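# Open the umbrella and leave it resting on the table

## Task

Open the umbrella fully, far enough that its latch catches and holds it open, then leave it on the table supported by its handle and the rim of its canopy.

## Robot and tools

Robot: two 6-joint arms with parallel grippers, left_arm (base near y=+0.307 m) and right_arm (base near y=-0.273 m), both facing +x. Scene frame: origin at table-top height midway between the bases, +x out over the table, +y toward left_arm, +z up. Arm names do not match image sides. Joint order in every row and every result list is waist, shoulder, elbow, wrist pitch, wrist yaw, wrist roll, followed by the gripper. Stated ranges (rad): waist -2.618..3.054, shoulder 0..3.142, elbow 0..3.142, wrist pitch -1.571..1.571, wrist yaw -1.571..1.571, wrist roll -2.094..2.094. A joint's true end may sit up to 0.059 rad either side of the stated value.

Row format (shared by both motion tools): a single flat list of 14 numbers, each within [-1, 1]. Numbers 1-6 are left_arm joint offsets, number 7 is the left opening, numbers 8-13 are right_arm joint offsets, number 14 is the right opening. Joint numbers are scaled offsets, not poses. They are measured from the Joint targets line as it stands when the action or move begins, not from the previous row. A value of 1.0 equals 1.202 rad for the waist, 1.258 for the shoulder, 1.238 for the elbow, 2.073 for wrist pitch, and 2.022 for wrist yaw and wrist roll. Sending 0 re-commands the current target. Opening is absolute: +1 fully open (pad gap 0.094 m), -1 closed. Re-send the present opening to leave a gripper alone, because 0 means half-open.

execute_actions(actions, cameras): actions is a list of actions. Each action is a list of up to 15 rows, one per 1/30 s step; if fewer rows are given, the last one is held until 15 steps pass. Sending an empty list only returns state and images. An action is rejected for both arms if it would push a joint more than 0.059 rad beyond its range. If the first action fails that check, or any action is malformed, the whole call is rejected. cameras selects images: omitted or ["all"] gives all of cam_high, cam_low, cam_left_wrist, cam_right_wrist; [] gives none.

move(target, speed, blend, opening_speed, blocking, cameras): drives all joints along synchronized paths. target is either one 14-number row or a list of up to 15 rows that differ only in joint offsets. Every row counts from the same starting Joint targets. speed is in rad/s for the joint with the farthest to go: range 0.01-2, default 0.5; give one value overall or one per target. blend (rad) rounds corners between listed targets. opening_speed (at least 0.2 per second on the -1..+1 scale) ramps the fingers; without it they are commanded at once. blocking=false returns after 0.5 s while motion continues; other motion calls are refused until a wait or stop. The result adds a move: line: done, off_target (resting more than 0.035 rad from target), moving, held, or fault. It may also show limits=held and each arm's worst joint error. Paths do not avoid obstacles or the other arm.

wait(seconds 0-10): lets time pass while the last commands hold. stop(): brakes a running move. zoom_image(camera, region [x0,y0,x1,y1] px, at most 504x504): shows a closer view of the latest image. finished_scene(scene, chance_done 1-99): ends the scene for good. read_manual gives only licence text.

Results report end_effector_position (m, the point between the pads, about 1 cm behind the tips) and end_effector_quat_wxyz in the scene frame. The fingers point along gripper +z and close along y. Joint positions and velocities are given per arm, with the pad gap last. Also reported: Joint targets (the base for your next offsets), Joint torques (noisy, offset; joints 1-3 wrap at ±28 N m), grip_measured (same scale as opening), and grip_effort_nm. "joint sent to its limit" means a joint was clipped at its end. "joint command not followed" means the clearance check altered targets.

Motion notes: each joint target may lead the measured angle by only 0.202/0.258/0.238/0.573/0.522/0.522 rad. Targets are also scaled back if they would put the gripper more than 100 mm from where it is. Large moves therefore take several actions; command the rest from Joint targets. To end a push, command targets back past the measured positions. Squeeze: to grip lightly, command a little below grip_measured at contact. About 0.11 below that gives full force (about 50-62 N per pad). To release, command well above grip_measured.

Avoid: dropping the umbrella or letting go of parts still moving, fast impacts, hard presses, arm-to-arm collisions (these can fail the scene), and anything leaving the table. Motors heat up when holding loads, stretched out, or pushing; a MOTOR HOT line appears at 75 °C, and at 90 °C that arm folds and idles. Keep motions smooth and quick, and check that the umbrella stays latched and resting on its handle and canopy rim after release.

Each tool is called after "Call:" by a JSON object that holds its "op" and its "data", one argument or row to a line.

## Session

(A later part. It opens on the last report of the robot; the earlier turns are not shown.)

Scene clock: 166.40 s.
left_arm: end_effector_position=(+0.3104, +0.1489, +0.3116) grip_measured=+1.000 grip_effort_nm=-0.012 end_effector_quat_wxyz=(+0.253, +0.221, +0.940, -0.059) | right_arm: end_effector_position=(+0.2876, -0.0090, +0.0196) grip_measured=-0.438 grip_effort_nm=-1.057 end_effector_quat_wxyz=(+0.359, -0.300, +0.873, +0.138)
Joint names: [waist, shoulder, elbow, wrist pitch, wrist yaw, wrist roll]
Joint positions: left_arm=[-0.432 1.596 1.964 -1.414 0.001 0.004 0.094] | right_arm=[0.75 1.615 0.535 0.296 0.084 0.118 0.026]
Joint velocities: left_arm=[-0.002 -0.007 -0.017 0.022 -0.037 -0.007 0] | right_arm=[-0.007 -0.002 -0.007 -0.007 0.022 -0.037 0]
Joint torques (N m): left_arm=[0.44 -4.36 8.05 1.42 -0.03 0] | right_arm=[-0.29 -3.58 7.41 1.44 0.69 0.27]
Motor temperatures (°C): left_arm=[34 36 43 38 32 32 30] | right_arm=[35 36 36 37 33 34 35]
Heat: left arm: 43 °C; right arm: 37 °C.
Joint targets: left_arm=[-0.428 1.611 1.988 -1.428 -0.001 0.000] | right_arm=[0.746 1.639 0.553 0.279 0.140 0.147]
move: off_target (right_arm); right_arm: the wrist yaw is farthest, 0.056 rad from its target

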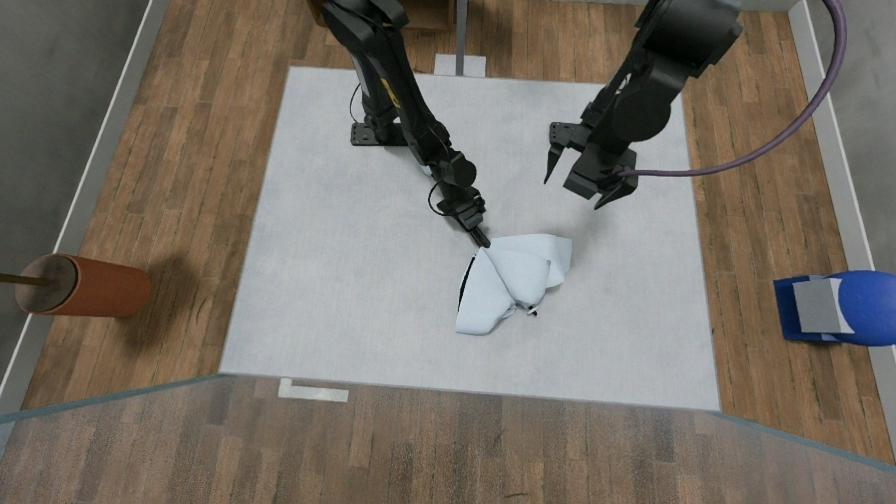

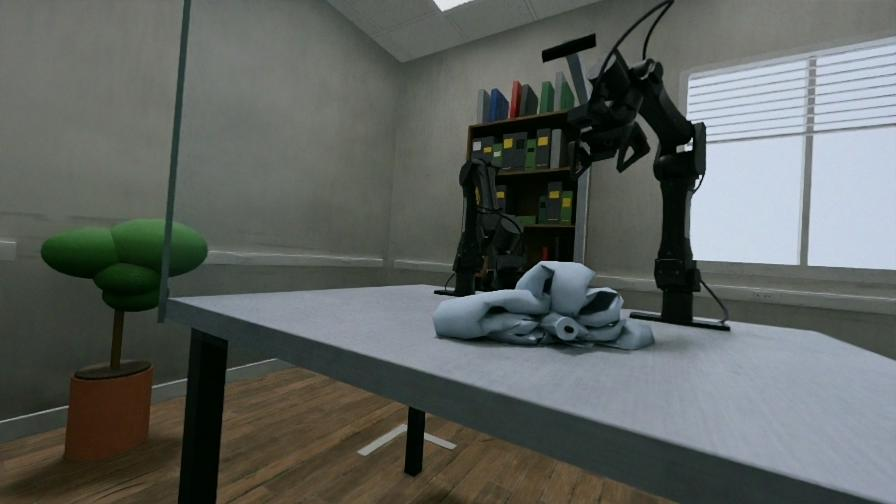

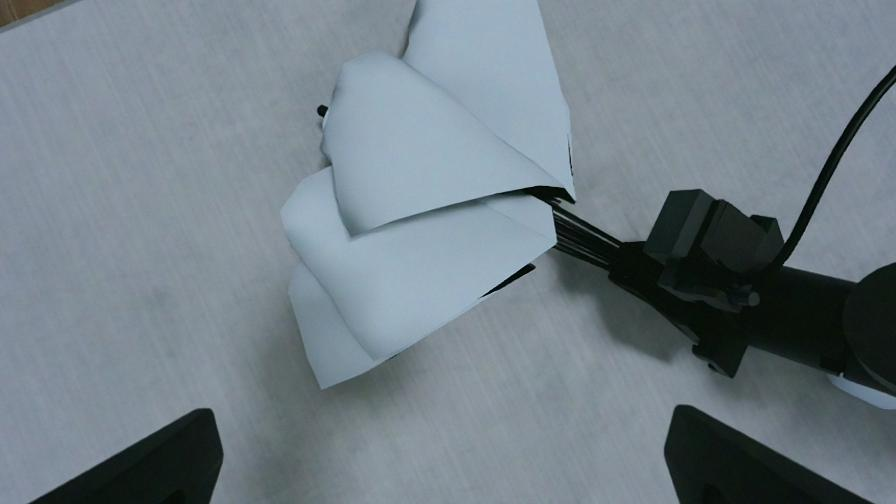

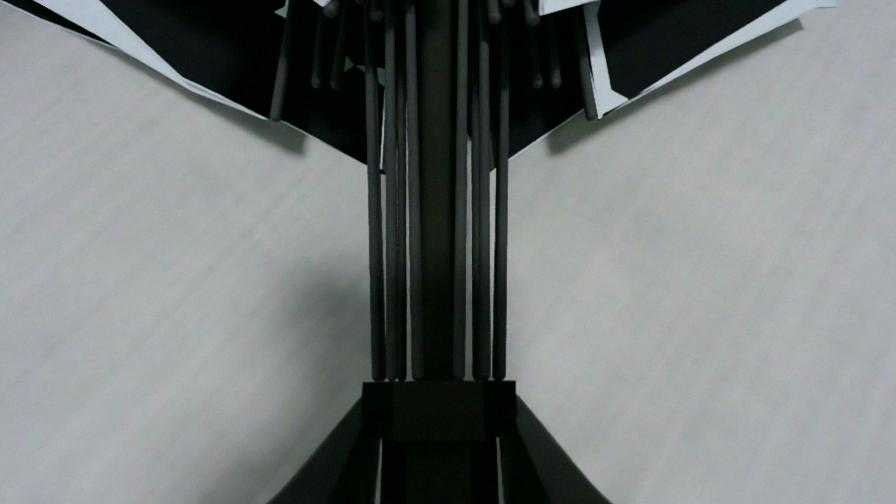

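Call:
{"op": "move", "data": {
  "target": [
    [0, 0, 0, 0, 0, 0, 1, 0.0723, 0.0956, 0.1322, -0.0603, 0.1321, 0.1499, -0.6],
    [0, 0, 0, 0, 0, 0, 1, 0.1111, 0.2199, 0.3318, -0.1824, 0.2341, 0.3136, -0.6]
  ],
  "speed": 0.3,
  "blend": 0.05
}}

Scene clock: 172.13 s.
left_arm: end_effector_position=(+0.3104, +0.1489, +0.3116) grip_measured=+1.000 grip_effort_nm=-0.017 end_effector_quat_wxyz=(+0.253, +0.221, +0.940, -0.059) | right_arm: end_effector_position=(+0.3375, +0.0064, +0.0189) grip_measured=-0.439 grip_effort_nm=-1.062 end_effector_quat_wxyz=(+0.378, -0.011, +0.925, +0.024)
Joint names: [waist, shoulder, elbow, wrist pitch, wrist yaw, wrist roll]
Joint positions: left_arm=[-0.432 1.596 1.964 -1.414 0.001 0.004 0.094] | right_arm=[0.882 1.889 0.942 -0.06 0.568 0.756 0.026]
Joint velocities: left_arm=[-0.002 -0.002 -0.017 -0.007 0.022 -0.007 0] | right_arm=[-0.002 -0.017 0.002 -0.022 0.007 0.037 0.001]
Joint torques (N m): left_arm=[0.44 -4.37 8.05 1.42 -0.03 -0.01] | right_arm=[-0.2 -5.79 8.03 0.91 0.75 0.24]
Motor temperatures (°C): left_arm=[34 36 43 38 32 32 30] | right_arm=[35 36 36 37 33 34 35]
Heat: left arm: 43 °C; right arm: 37 °C.
Joint targets: left_arm=[-0.428 1.611 1.988 -1.428 -0.001 0.000] | right_arm=[0.880 1.915 0.964 -0.099 0.613 0.781]
move: off_target (right_arm); right_arm: the wrist yaw is farthest, 0.046 rad from its target

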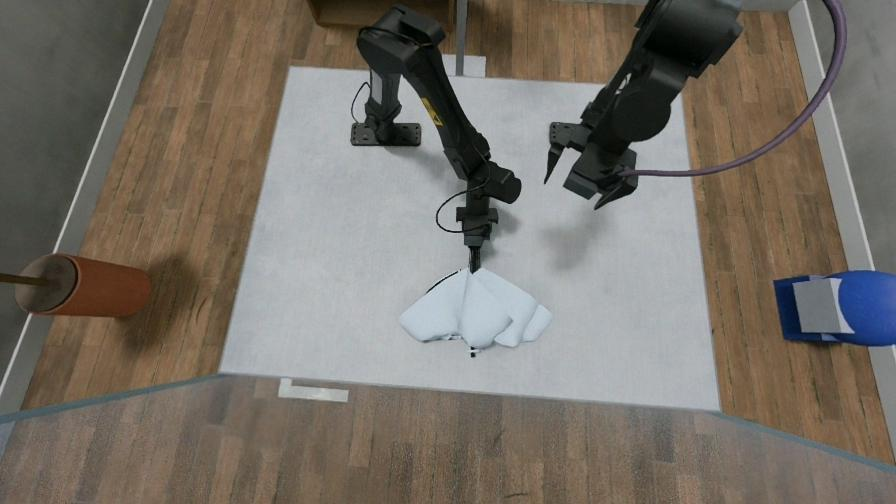

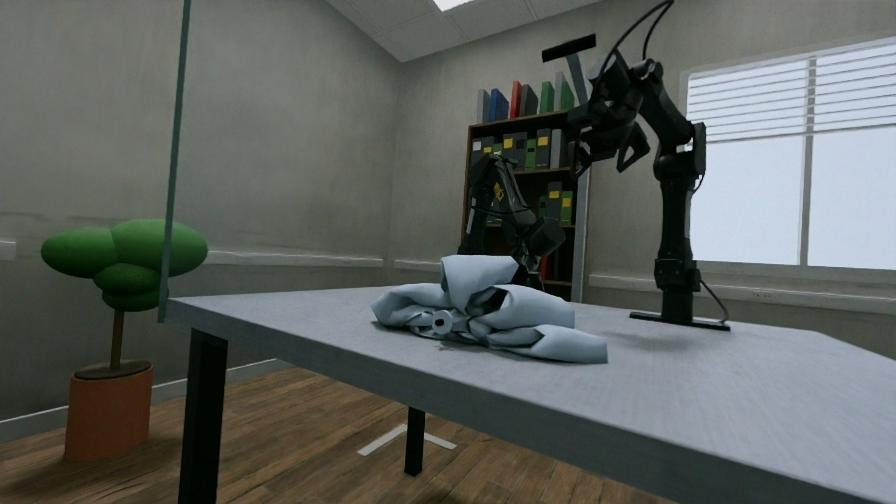

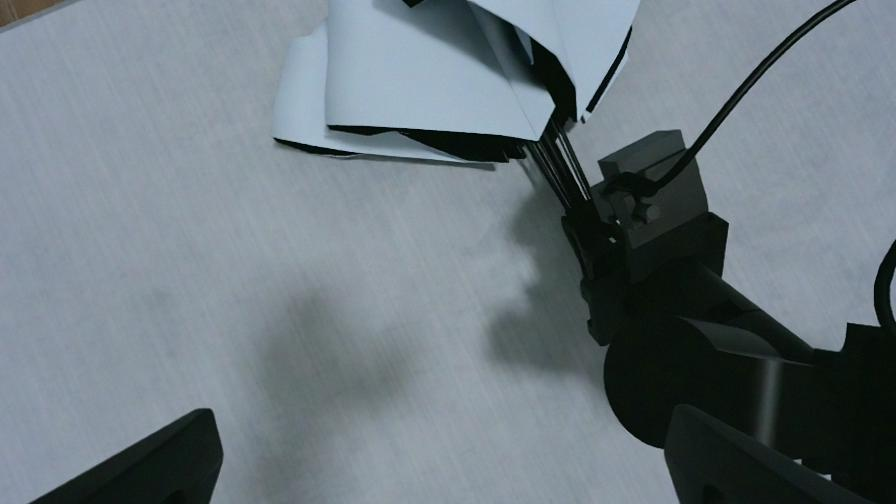

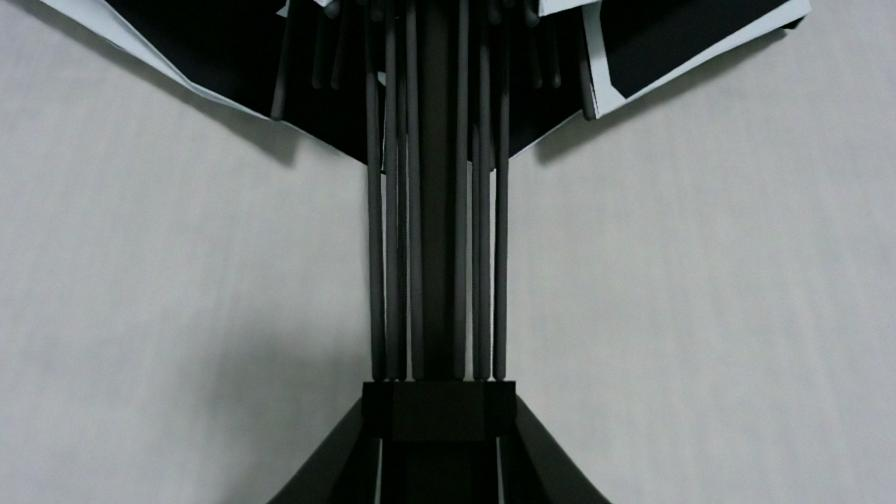

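Call:
{"op": "execute_actions", "data": {
  "actions": []
}}

Scene clock: 184.37 s.
left_arm: end_effector_position=(+0.3104, +0.1489, +0.3116) grip_measured=+1.000 grip_effort_nm=-0.007 end_effector_quat_wxyz=(+0.253, +0.221, +0.940, -0.059) | right_arm: end_effector_position=(+0.3374, +0.0060, +0.0189) grip_measured=-0.439 grip_effort_nm=-1.067 end_effector_quat_wxyz=(+0.378, -0.010, +0.925, +0.023)
Joint names: [waist, shoulder, elbow, wrist pitch, wrist yaw, wrist roll]
Joint positions: left_arm=[-0.432 1.596 1.964 -1.414 0.001 0.004 0.094] | right_arm=[0.882 1.889 0.942 -0.062 0.569 0.758 0.026]
Joint velocities: left_arm=[-0.012 0.012 -0.002 -0.007 0.022 -0.007 0] | right_arm=[-0.007 -0.007 -0.012 -0.051 -0.022 0.051 -0.001]
Joint torques (N m): left_arm=[0.44 -4.37 8.05 1.42 -0.03 -0.01] | right_arm=[-0.16 -5.76 7.97 0.92 0.79 0.22]
Motor temperatures (°C): left_arm=[34 36 43 38 32 32 30] | right_arm=[35 36 36 37 33 34 35]
Heat: left arm: 43 °C; right arm: 37 °C.
Joint targets: left_arm=[-0.428 1.611 1.988 -1.428 -0.001 0.000] | right_arm=[0.880 1.915 0.964 -0.099 0.613 0.781]
Tool commands: left_gripper/opening=+1.0 right_gripper/opening=-0.6

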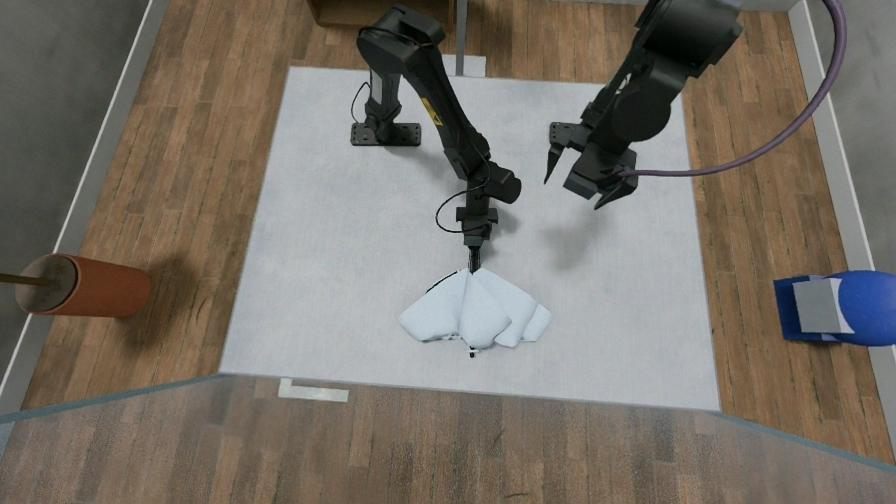

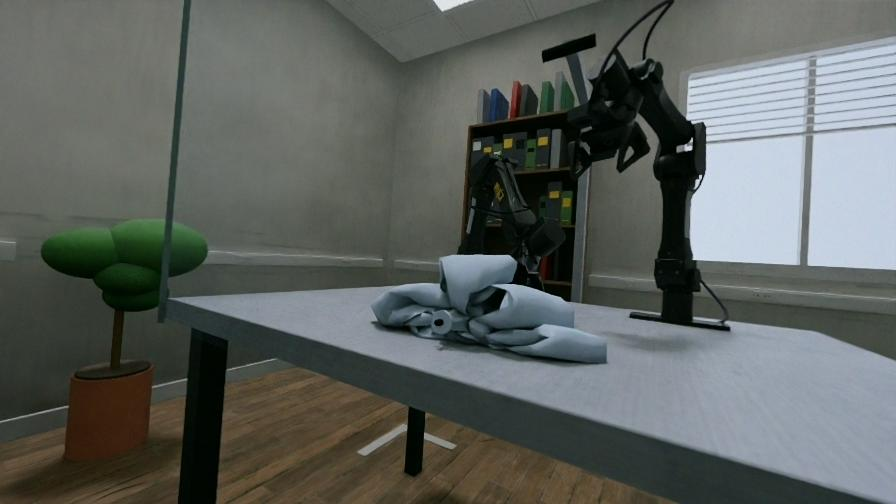

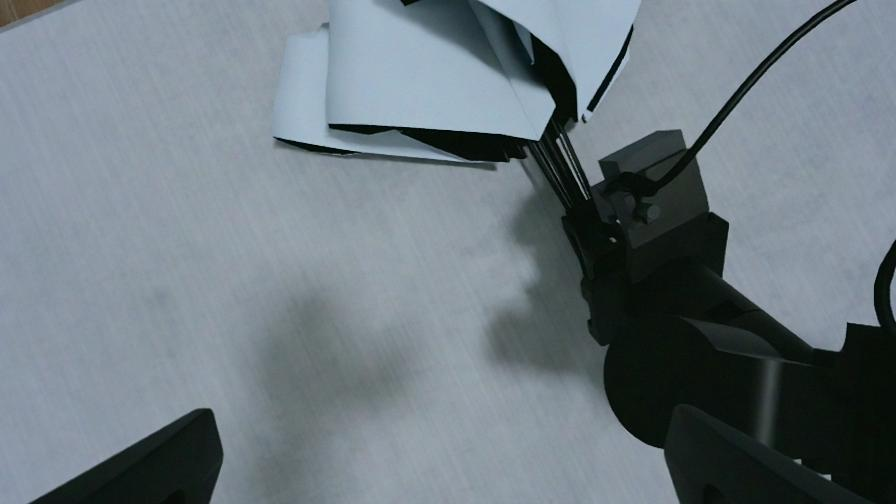

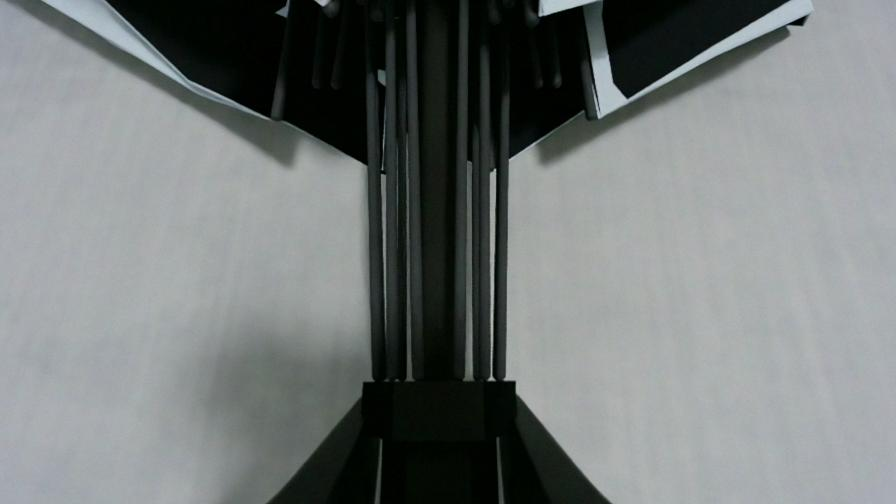

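Call:
{"op": "move", "data": {
  "target": [
    [0, -0.3506, -0.5153, 0.0955, 0, 0, 1, 0, 0, 0, 0, 0, 0, -0.6],
    [-0.975, -0.3506, -0.5153, 0.0955, -0.3348, -0.9209, 1, 0, 0, 0, 0, 0, 0, -0.6]
  ],
  "speed": 0.9,
  "blend": 0.05
}}

Scene clock: 217.67 s.
left_arm: end_effector_position=(+0.0861, +0.0443, +0.2842) grip_measured=+1.000 grip_effort_nm=-0.017 end_effector_quat_wxyz=(+0.265, -0.194, +0.897, -0.296) | right_arm: end_effector_position=(+0.3374, +0.0060, +0.0189) grip_measured=-0.439 grip_effort_nm=-1.072 end_effector_quat_wxyz=(+0.378, -0.010, +0.925, +0.023)
Joint names: [waist, shoulder, elbow, wrist pitch, wrist yaw, wrist roll]
Joint positions: left_arm=[-1.594 1.184 1.367 -1.224 -0.657 -1.86 0.094] | right_arm=[0.882 1.889 0.942 -0.062 0.569 0.758 0.026]
Joint velocities: left_arm=[-0.002 0.007 0.007 0.022 -0.022 -0.022 0] | right_arm=[-0.002 -0.012 -0.002 0.007 0.037 -0.051 -0.001]
Joint torques (N m): left_arm=[-0.47 -3.6 5.24 1.45 -0.53 0.01] | right_arm=[-0.17 -5.76 8.03 0.91 0.78 0.24]
Motor temperatures (°C): left_arm=[34 36 42 39 32 32 30] | right_arm=[35 36 37 36 34 34 36]
Heat: left arm: 42 °C; right arm: 37 °C.
Joint targets: left_arm=[-1.600 1.170 1.350 -1.230 -0.677 -1.862] | right_arm=[0.880 1.915 0.964 -0.099 0.613 0.781]
move: off_target (right_arm); right_arm: the wrist yaw is farthest, 0.044 rad from its target

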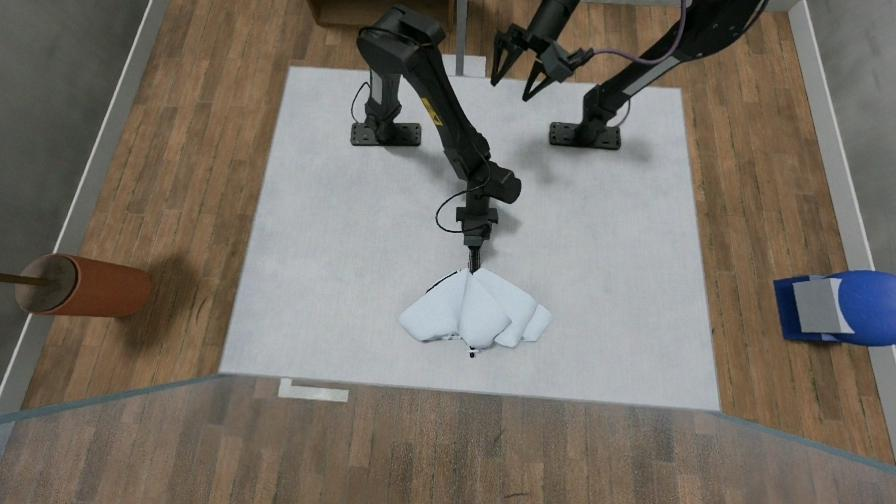

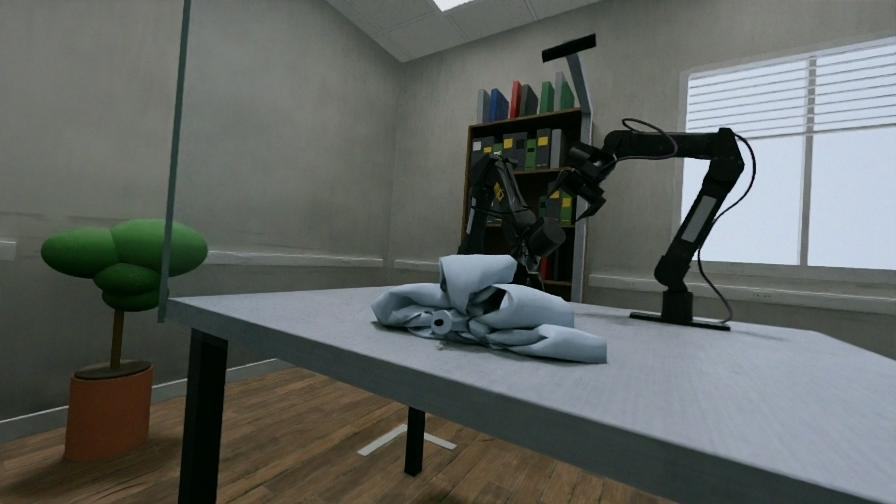

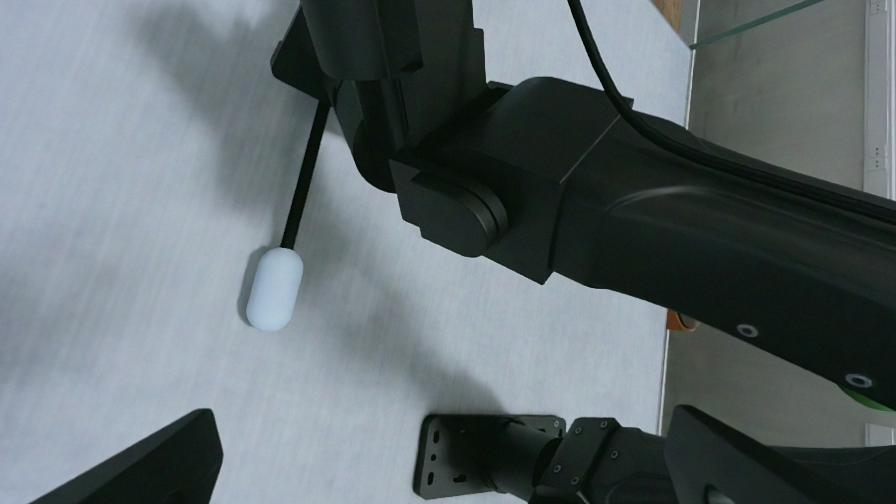

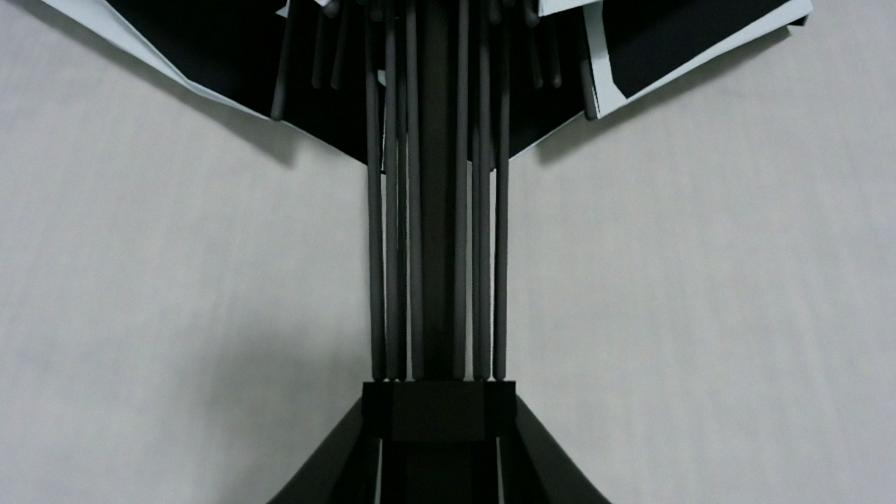

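Call:
{"op": "move", "data": {
  "target": [-0.0799, 0.5827, 0.0162, -0.0005, -0.0059, 0.0054, 0.2, 0, 0, 0, 0, 0, 0, -0.6],
  "speed": 0.6,
  "cameras": ["cam_high", "cam_left_wrist"]
}}

Scene clock: 238.37 s.
left_arm: end_effector_position=(+0.0546, -0.0156, +0.0912) grip_measured=+0.201 grip_effort_nm=-0.071 end_effector_quat_wxyz=(+0.336, -0.038, +0.941, +0.010) | right_arm: end_effector_position=(+0.3374, +0.0060, +0.0189) grip_measured=-0.439 grip_effort_nm=-1.062 end_effector_quat_wxyz=(+0.378, -0.010, +0.925, +0.023)
Joint names: [waist, shoulder, elbow, wrist pitch, wrist yaw, wrist roll]
Joint positions: left_arm=[-1.69 1.892 1.367 -1.218 -0.668 -1.857 0.056] | right_arm=[0.882 1.889 0.942 -0.062 0.569 0.758 0.026]
Joint velocities: left_arm=[-0.002 -0.012 0.002 0.051 0.022 0.007 0.001] | right_arm=[0.017 -0.012 0.017 -0.037 -0.022 -0.007 -0.001]
Joint torques (N m): left_arm=[-0.47 -6.9 6.01 0 -0.57 0.11] | right_arm=[-0.16 -5.75 8.01 0.9 0.79 0.24]
Motor temperatures (°C): left_arm=[34 35 41 39 32 32 30] | right_arm=[35 36 37 36 34 34 36]
Heat: left arm: 41 °C; right arm: 37 °C.
Joint targets: left_arm=[-1.696 1.903 1.370 -1.231 -0.689 -1.851] | right_arm=[0.880 1.915 0.964 -0.099 0.613 0.781]
move: off_target (right_arm); right_arm: the wrist yaw is farthest, 0.044 rad from its target
Images, in order (width x height): cam_high 896x504, cam_left_wrist 896x504.

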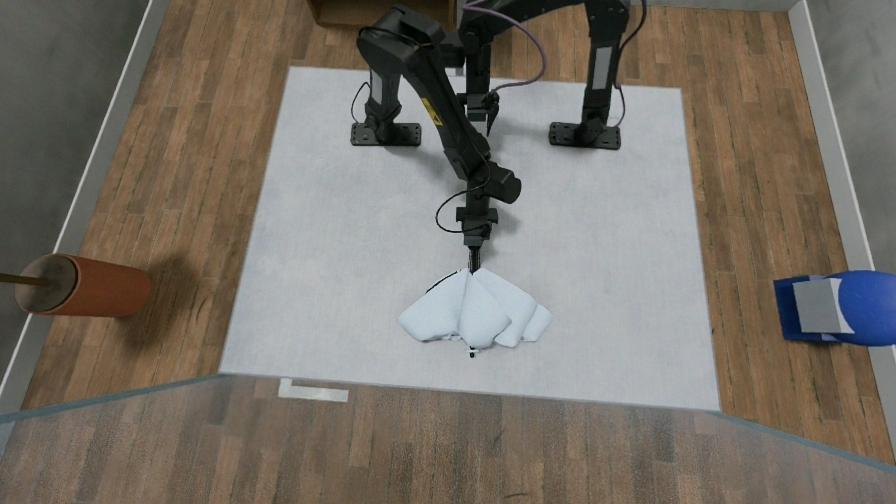

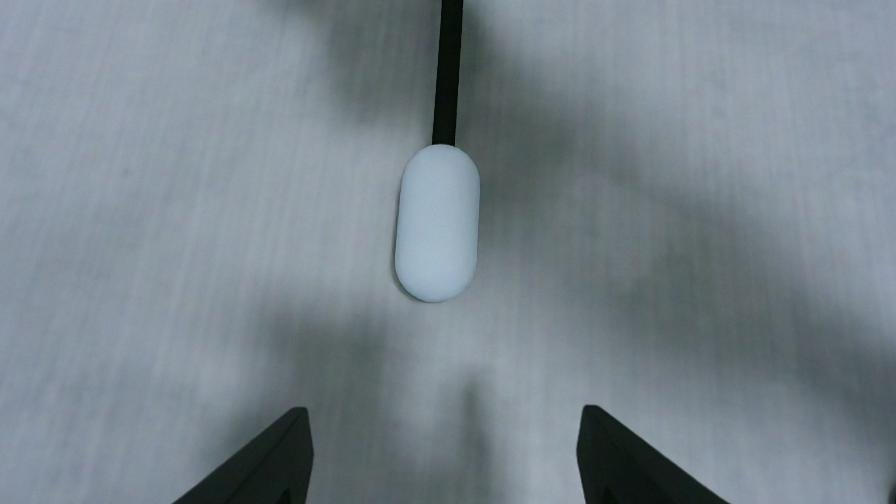

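Call:
{"op": "move", "data": {
  "target": [0.0922, -0.0233, -0.1616, 0.1331, -0.0109, 0.0890, 0.2, 0, 0, 0, 0, 0, 0, -0.6],
  "speed": 0.4,
  "cameras": ["cam_high", "cam_left_wrist"]
}}

Scene clock: 255.63 s.
left_arm: end_effector_position=(+0.0894, -0.0067, +0.0486) grip_measured=+0.201 grip_effort_nm=-0.076 end_effector_quat_wxyz=(+0.340, -0.013, +0.940, +0.020) | right_arm: end_effector_position=(+0.3374, +0.0060, +0.0189) grip_measured=-0.439 grip_effort_nm=-1.072 end_effector_quat_wxyz=(+0.378, -0.010, +0.925, +0.023)
Joint names: [waist, shoulder, elbow, wrist pitch, wrist yaw, wrist roll]
Joint positions: left_arm=[-1.589 1.892 1.185 -0.96 -0.689 -1.677 0.056] | right_arm=[0.882 1.889 0.942 -0.062 0.569 0.758 0.026]
Joint velocities: left_arm=[-0.002 0.012 -0.017 0.007 -0.022 -0.022 -0.001] | right_arm=[0.007 0.012 -0.017 -0.022 -0.066 0.007 0]
Joint torques (N m): left_arm=[0.42 -8.84 4.36 0.33 -0.63 0.11] | right_arm=[-0.17 -5.75 7.98 0.9 0.79 0.24]
Motor temperatures (°C): left_arm=[34 37 41 38 32 32 30] | right_arm=[35 36 37 36 34 34 36]
Heat: left arm: 41 °C; right arm: 37 °C.
Joint targets: left_arm=[-1.585 1.874 1.170 -0.955 -0.712 -1.672] | right_arm=[0.880 1.915 0.964 -0.099 0.613 0.781]
move: off_target (right_arm); right_arm: the wrist yaw is farthest, 0.044 rad from its target
Images, in order (width x height): cam_high 896x504, cam_left_wrist 896x504.

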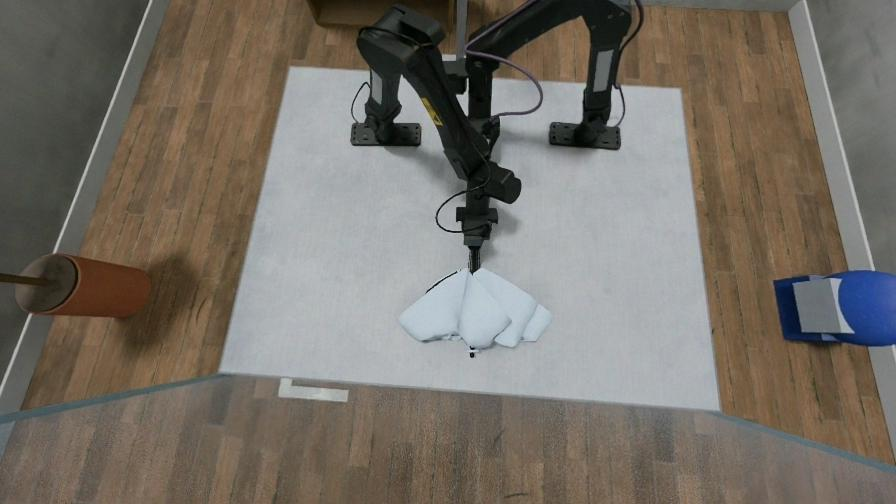

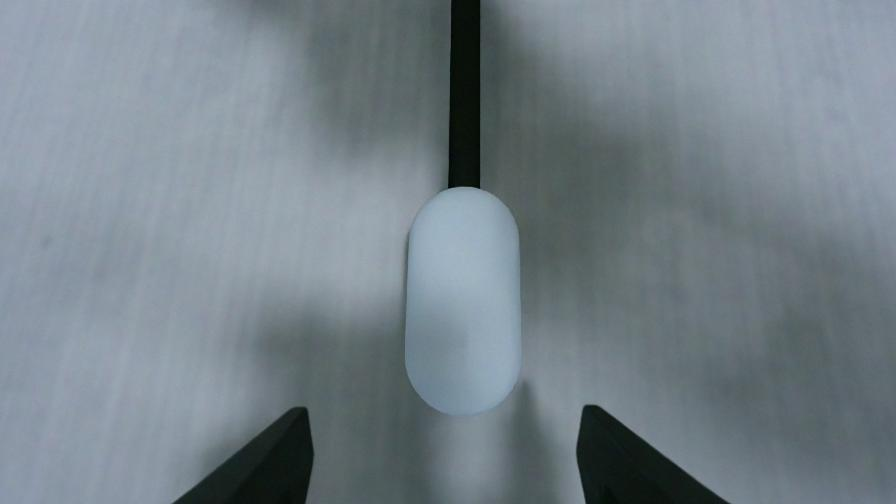

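Call:
{"op": "move", "data": {
  "target": [0.0827, 0.0354, -0.0824, 0.1148, -0.0044, 0.0712, 0.2, 0, 0, 0, 0, 0, 0, -0.6],
  "speed": 0.3,
  "cameras": ["cam_high", "cam_left_wrist", "cam_right_wrist"]
}}

Scene clock: 269.93 s.
left_arm: end_effector_position=(+0.1216, -0.0105, +0.0246) grip_measured=+0.201 grip_effort_nm=-0.076 end_effector_quat_wxyz=(+0.342, -0.014, +0.940, -0.001) | right_arm: end_effector_position=(+0.3374, +0.0060, +0.0189) grip_measured=-0.439 grip_effort_nm=-1.067 end_effector_quat_wxyz=(+0.378, -0.010, +0.925, +0.023)
Joint names: [waist, shoulder, elbow, wrist pitch, wrist yaw, wrist roll]
Joint positions: left_arm=[-1.491 1.899 1.084 -0.721 -0.697 -1.533 0.056] | right_arm=[0.882 1.889 0.942 -0.062 0.569 0.758 0.026]
Joint velocities: left_arm=[0.002 -0.012 0.002 0.081 0.007 0.007 0] | right_arm=[0.007 0.012 -0.007 0.037 -0.095 0.037 0]
Joint torques (N m): left_arm=[0.53 -6 4.18 0.62 -0.63 0.1] | right_arm=[-0.2 -5.78 7.99 0.91 0.79 0.25]
Motor temperatures (°C): left_arm=[34 38 41 37 32 32 30] | right_arm=[35 36 37 36 34 34 36]
Heat: left arm: 41 °C; right arm: 37 °C.
Joint targets: left_arm=[-1.486 1.919 1.068 -0.717 -0.720 -1.528] | right_arm=[0.880 1.915 0.964 -0.099 0.613 0.781]
move: off_target (right_arm); right_arm: the wrist yaw is farthest, 0.044 rad from its target
Images, in order (width x height): cam_high 896x504, cam_left_wrist 896x504, cam_right_wrist 896x504.

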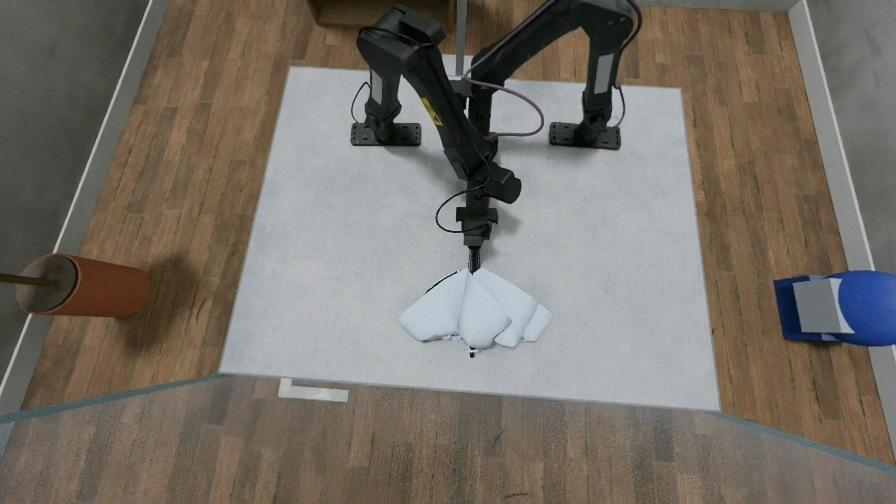

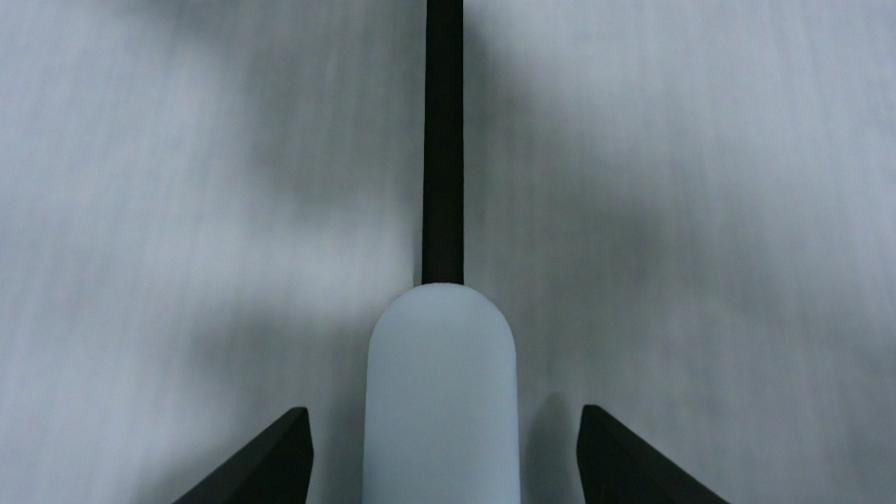

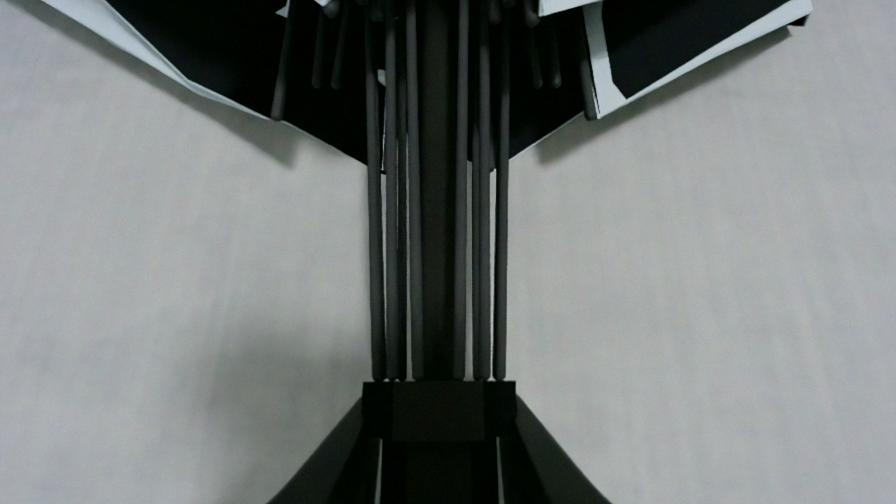

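Call:
{"op": "move", "data": {
  "target": [0.0158, 0.0087, -0.0089, 0.0140, 0, 0.0114, 0.2, 0, 0, 0, 0, 0, 0, -0.6],
  "speed": 0.2,
  "cameras": ["cam_left_wrist"]
}}

Scene clock: 277.27 s.
left_arm: end_effector_position=(+0.1275, -0.0092, +0.0193) grip_measured=+0.201 grip_effort_nm=-0.071 end_effector_quat_wxyz=(+0.342, -0.013, +0.940, +0.003) | right_arm: end_effector_position=(+0.3374, +0.0060, +0.0189) grip_measured=-0.439 grip_effort_nm=-1.067 end_effector_quat_wxyz=(+0.378, -0.010, +0.925, +0.023)
Joint names: [waist, shoulder, elbow, wrist pitch, wrist yaw, wrist roll]
Joint positions: left_arm=[-1.473 1.91 1.073 -0.692 -0.698 -1.51 0.056] | right_arm=[0.882 1.889 0.942 -0.062 0.569 0.758 0.026]
Joint velocities: left_arm=[-0.007 0.002 -0.002 -0.007 0.007 0.022 0.001] | right_arm=[-0.022 -0.017 -0.002 -0.11 -0.007 0.037 0]
Joint torques (N m): left_arm=[0.59 -5.98 4.14 0.64 -0.62 0.09] | right_arm=[-0.14 -5.75 8.02 0.91 0.78 0.25]
Motor temperatures (°C): left_arm=[34 37 41 37 32 32 30] | right_arm=[35 36 37 36 34 34 36]
Heat: left arm: 41 °C; right arm: 37 °C.
Joint targets: left_arm=[-1.467 1.930 1.057 -0.688 -0.720 -1.504] | right_arm=[0.880 1.915 0.964 -0.099 0.613 0.781]
move: off_target (right_arm); right_arm: the wrist yaw is farthest, 0.044 rad from its target
Images, in order (width x height): cam_left_wrist 896x504.

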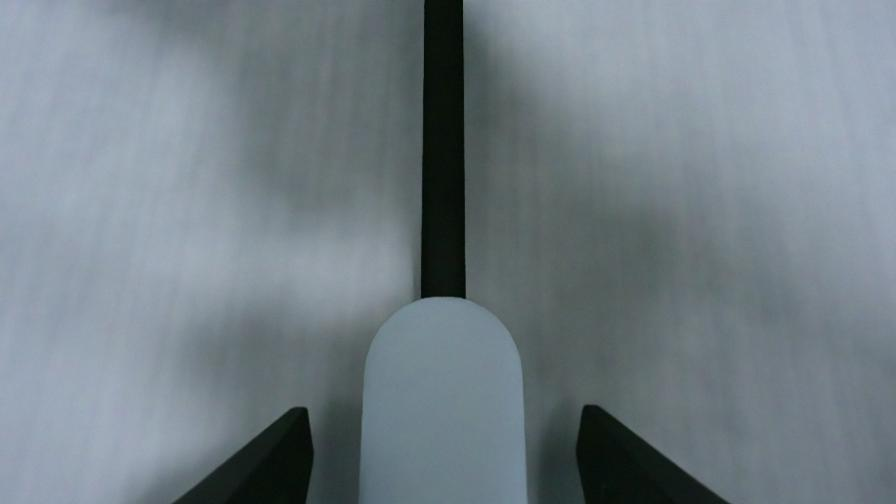

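Call:
{"op": "move", "data": {
  "target": [0, 0, 0, 0, 0, 0, -0.55, 0, 0, 0, 0, 0, 0, -0.6],
  "opening_speed": 0.4,
  "cameras": ["cam_left_wrist", "cam_right_wrist"]
}}

Scene clock: 280.83 s.
left_arm: end_effector_position=(+0.1275, -0.0093, +0.0193) grip_measured=-0.393 grip_effort_nm=-1.043 end_effector_quat_wxyz=(+0.342, -0.012, +0.940, +0.003) | right_arm: end_effector_position=(+0.3375, +0.0055, +0.0189) grip_measured=-0.439 grip_effort_nm=-1.057 end_effector_quat_wxyz=(+0.378, -0.010, +0.925, +0.022)
Joint names: [waist, shoulder, elbow, wrist pitch, wrist yaw, wrist roll]
Joint positions: left_arm=[-1.473 1.91 1.073 -0.692 -0.698 -1.51 0.029] | right_arm=[0.882 1.889 0.942 -0.063 0.571 0.758 0.026]
Joint velocities: left_arm=[0.002 -0.002 0.002 -0.007 -0.022 0.066 0] | right_arm=[0.017 -0.017 -0.007 0.022 -0.007 0.007 0]
Joint torques (N m): left_arm=[0.62 -6.01 4.11 0.62 -0.62 0.11] | right_arm=[-0.14 -5.79 8.02 0.92 0.76 0.25]
Motor temperatures (°C): left_arm=[34 37 41 37 32 32 30] | right_arm=[35 36 37 36 34 34 36]
Heat: left arm: 41 °C; right arm: 37 °C.
Joint targets: left_arm=[-1.467 1.930 1.057 -0.688 -0.720 -1.504] | right_arm=[0.880 1.915 0.964 -0.099 0.613 0.781]
move: off_target (right_arm); right_arm: the wrist yaw is farthest, 0.042 rad from its target
Images, in order (width x height): cam_left_wrist 896x504, cam_right_wrist 896x504.

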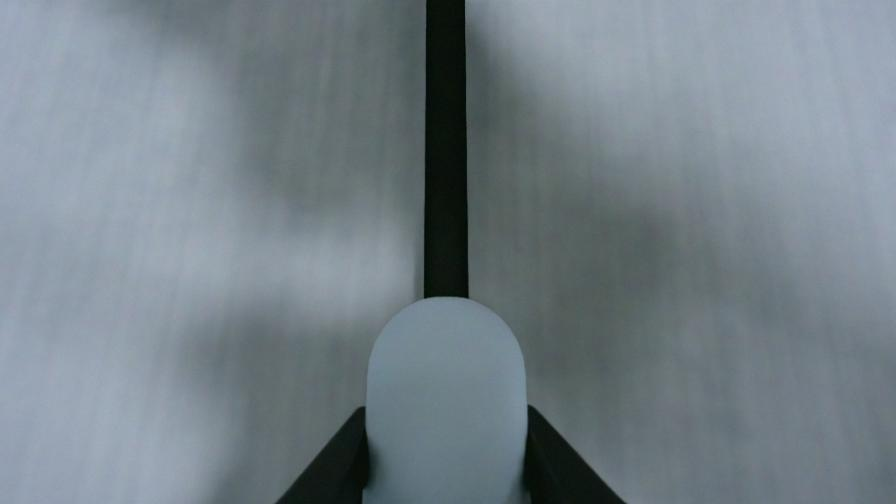

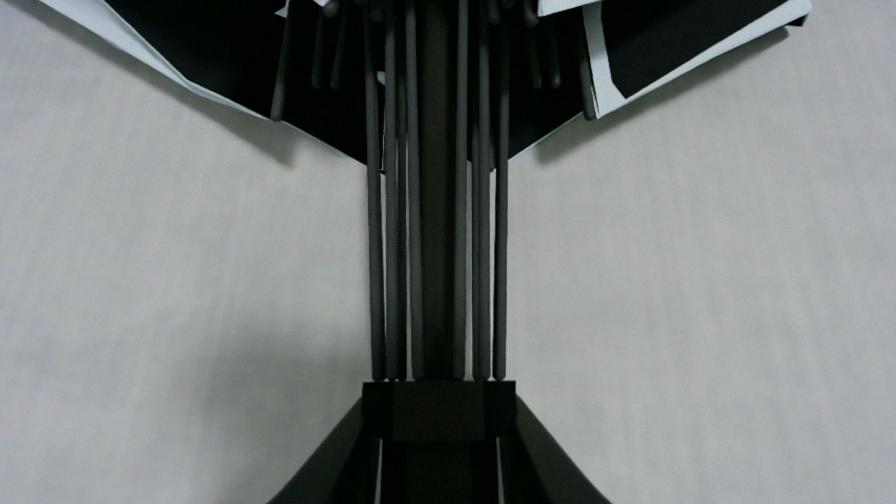

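Call:
{"op": "move", "data": {
  "target": [
    [0.0116, -0.0326, -0.0040, 0.0096, -0.0415, 0.0099, -0.55, -0.0067, -0.0713, 0.0016, 0.0369, 0.0218, -0.0376, -0.6],
    [0.0225, -0.0366, -0.0113, 0.0246, -0.0838, 0.0235, -0.55, -0.0120, -0.1050, 0.0073, 0.0574, 0.0450, -0.0697, -0.6]
  ],
  "speed": 0.15,
  "blend": 0.02
}}

Scene clock: 324.73 s.
left_arm: end_effector_position=(+0.1509, -0.0113, +0.0332) grip_measured=-0.393 grip_effort_nm=-1.038 end_effector_quat_wxyz=(+0.404, -0.011, +0.915, -0.001) | right_arm: end_effector_position=(+0.3579, +0.0024, +0.0601) grip_measured=-0.439 grip_effort_nm=-1.062 end_effector_quat_wxyz=(+0.441, -0.014, +0.897, +0.016)
Joint names: [waist, shoulder, elbow, wrist pitch, wrist yaw, wrist roll]
Joint positions: left_arm=[-1.454 1.91 1.059 -0.632 -0.829 -1.464 0.029] | right_arm=[0.868 1.823 0.942 -0.001 0.658 0.66 0.026]
Joint velocities: left_arm=[-0.017 -0.007 -0.007 0.037 -0.081 -0.066 -0.001] | right_arm=[-0.017 0.037 -0.007 -0.022 0.051 -0.11 0]
Joint torques (N m): left_arm=[1.29 -9.44 4.14 0.61 -1.05 0.12] | right_arm=[-0.24 -10.63 9.17 1.58 0.82 -0.17]
Motor temperatures (°C): left_arm=[34 37 41 36 33 31 32] | right_arm=[35 36 37 36 34 34 37]
Heat: left arm: 41 °C; right arm: 37 °C.
Joint targets: left_arm=[-1.440 1.884 1.043 -0.637 -0.890 -1.457] | right_arm=[0.865 1.783 0.973 0.020 0.704 0.640]
move: off_target (left_arm, right_arm); left_arm: the wrist yaw is farthest, 0.061 rad from its target; right_arm: the wrist yaw is farthest, 0.046 rad from its target

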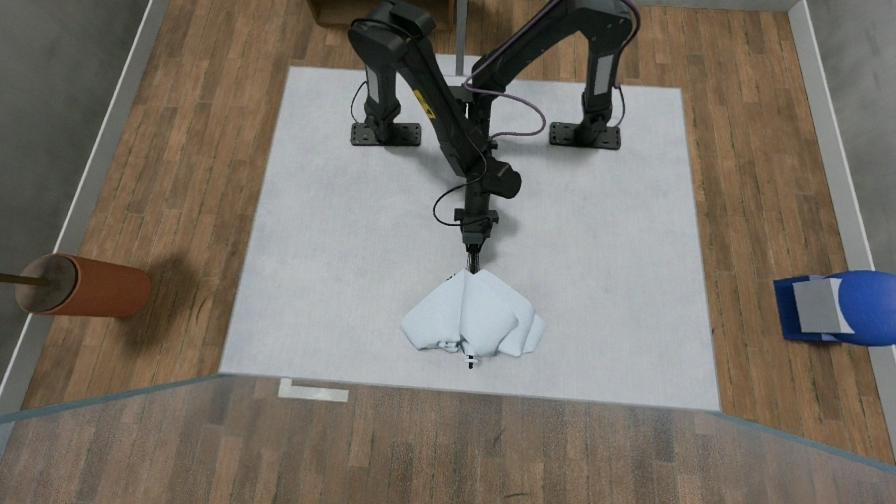

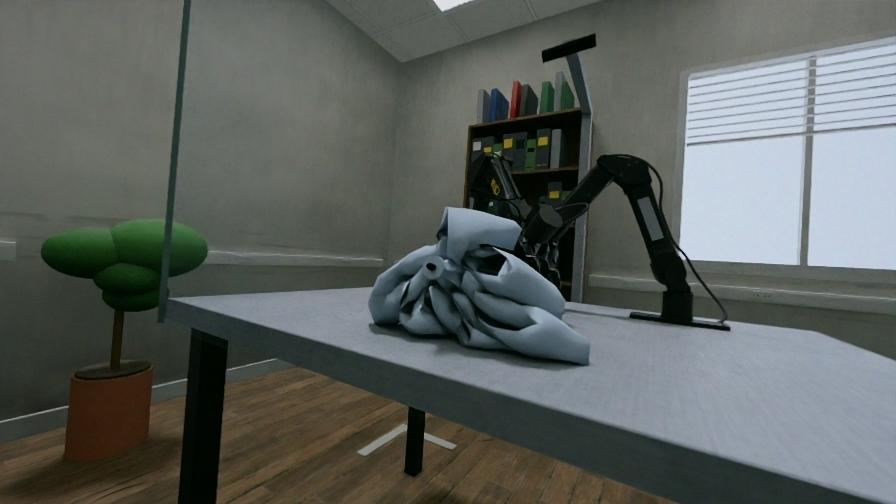

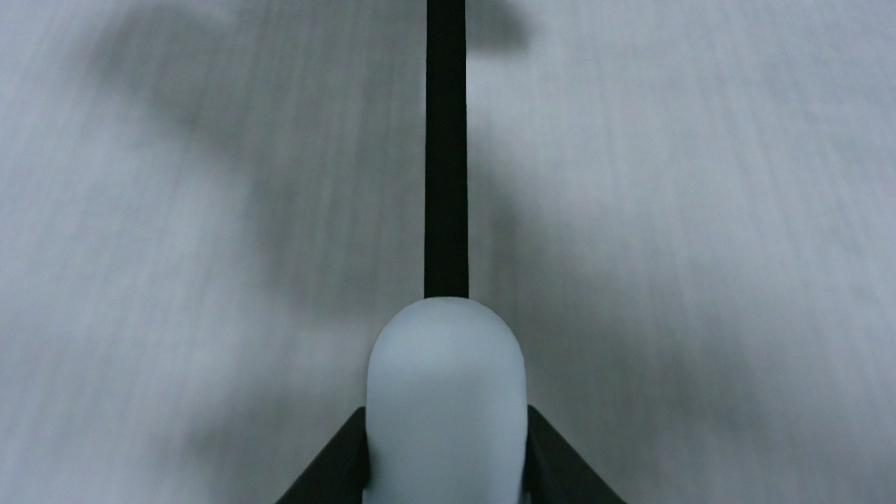

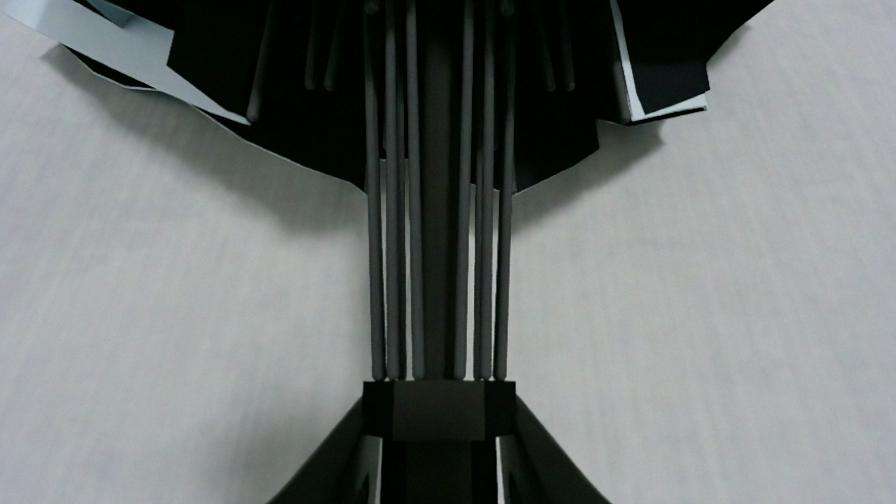

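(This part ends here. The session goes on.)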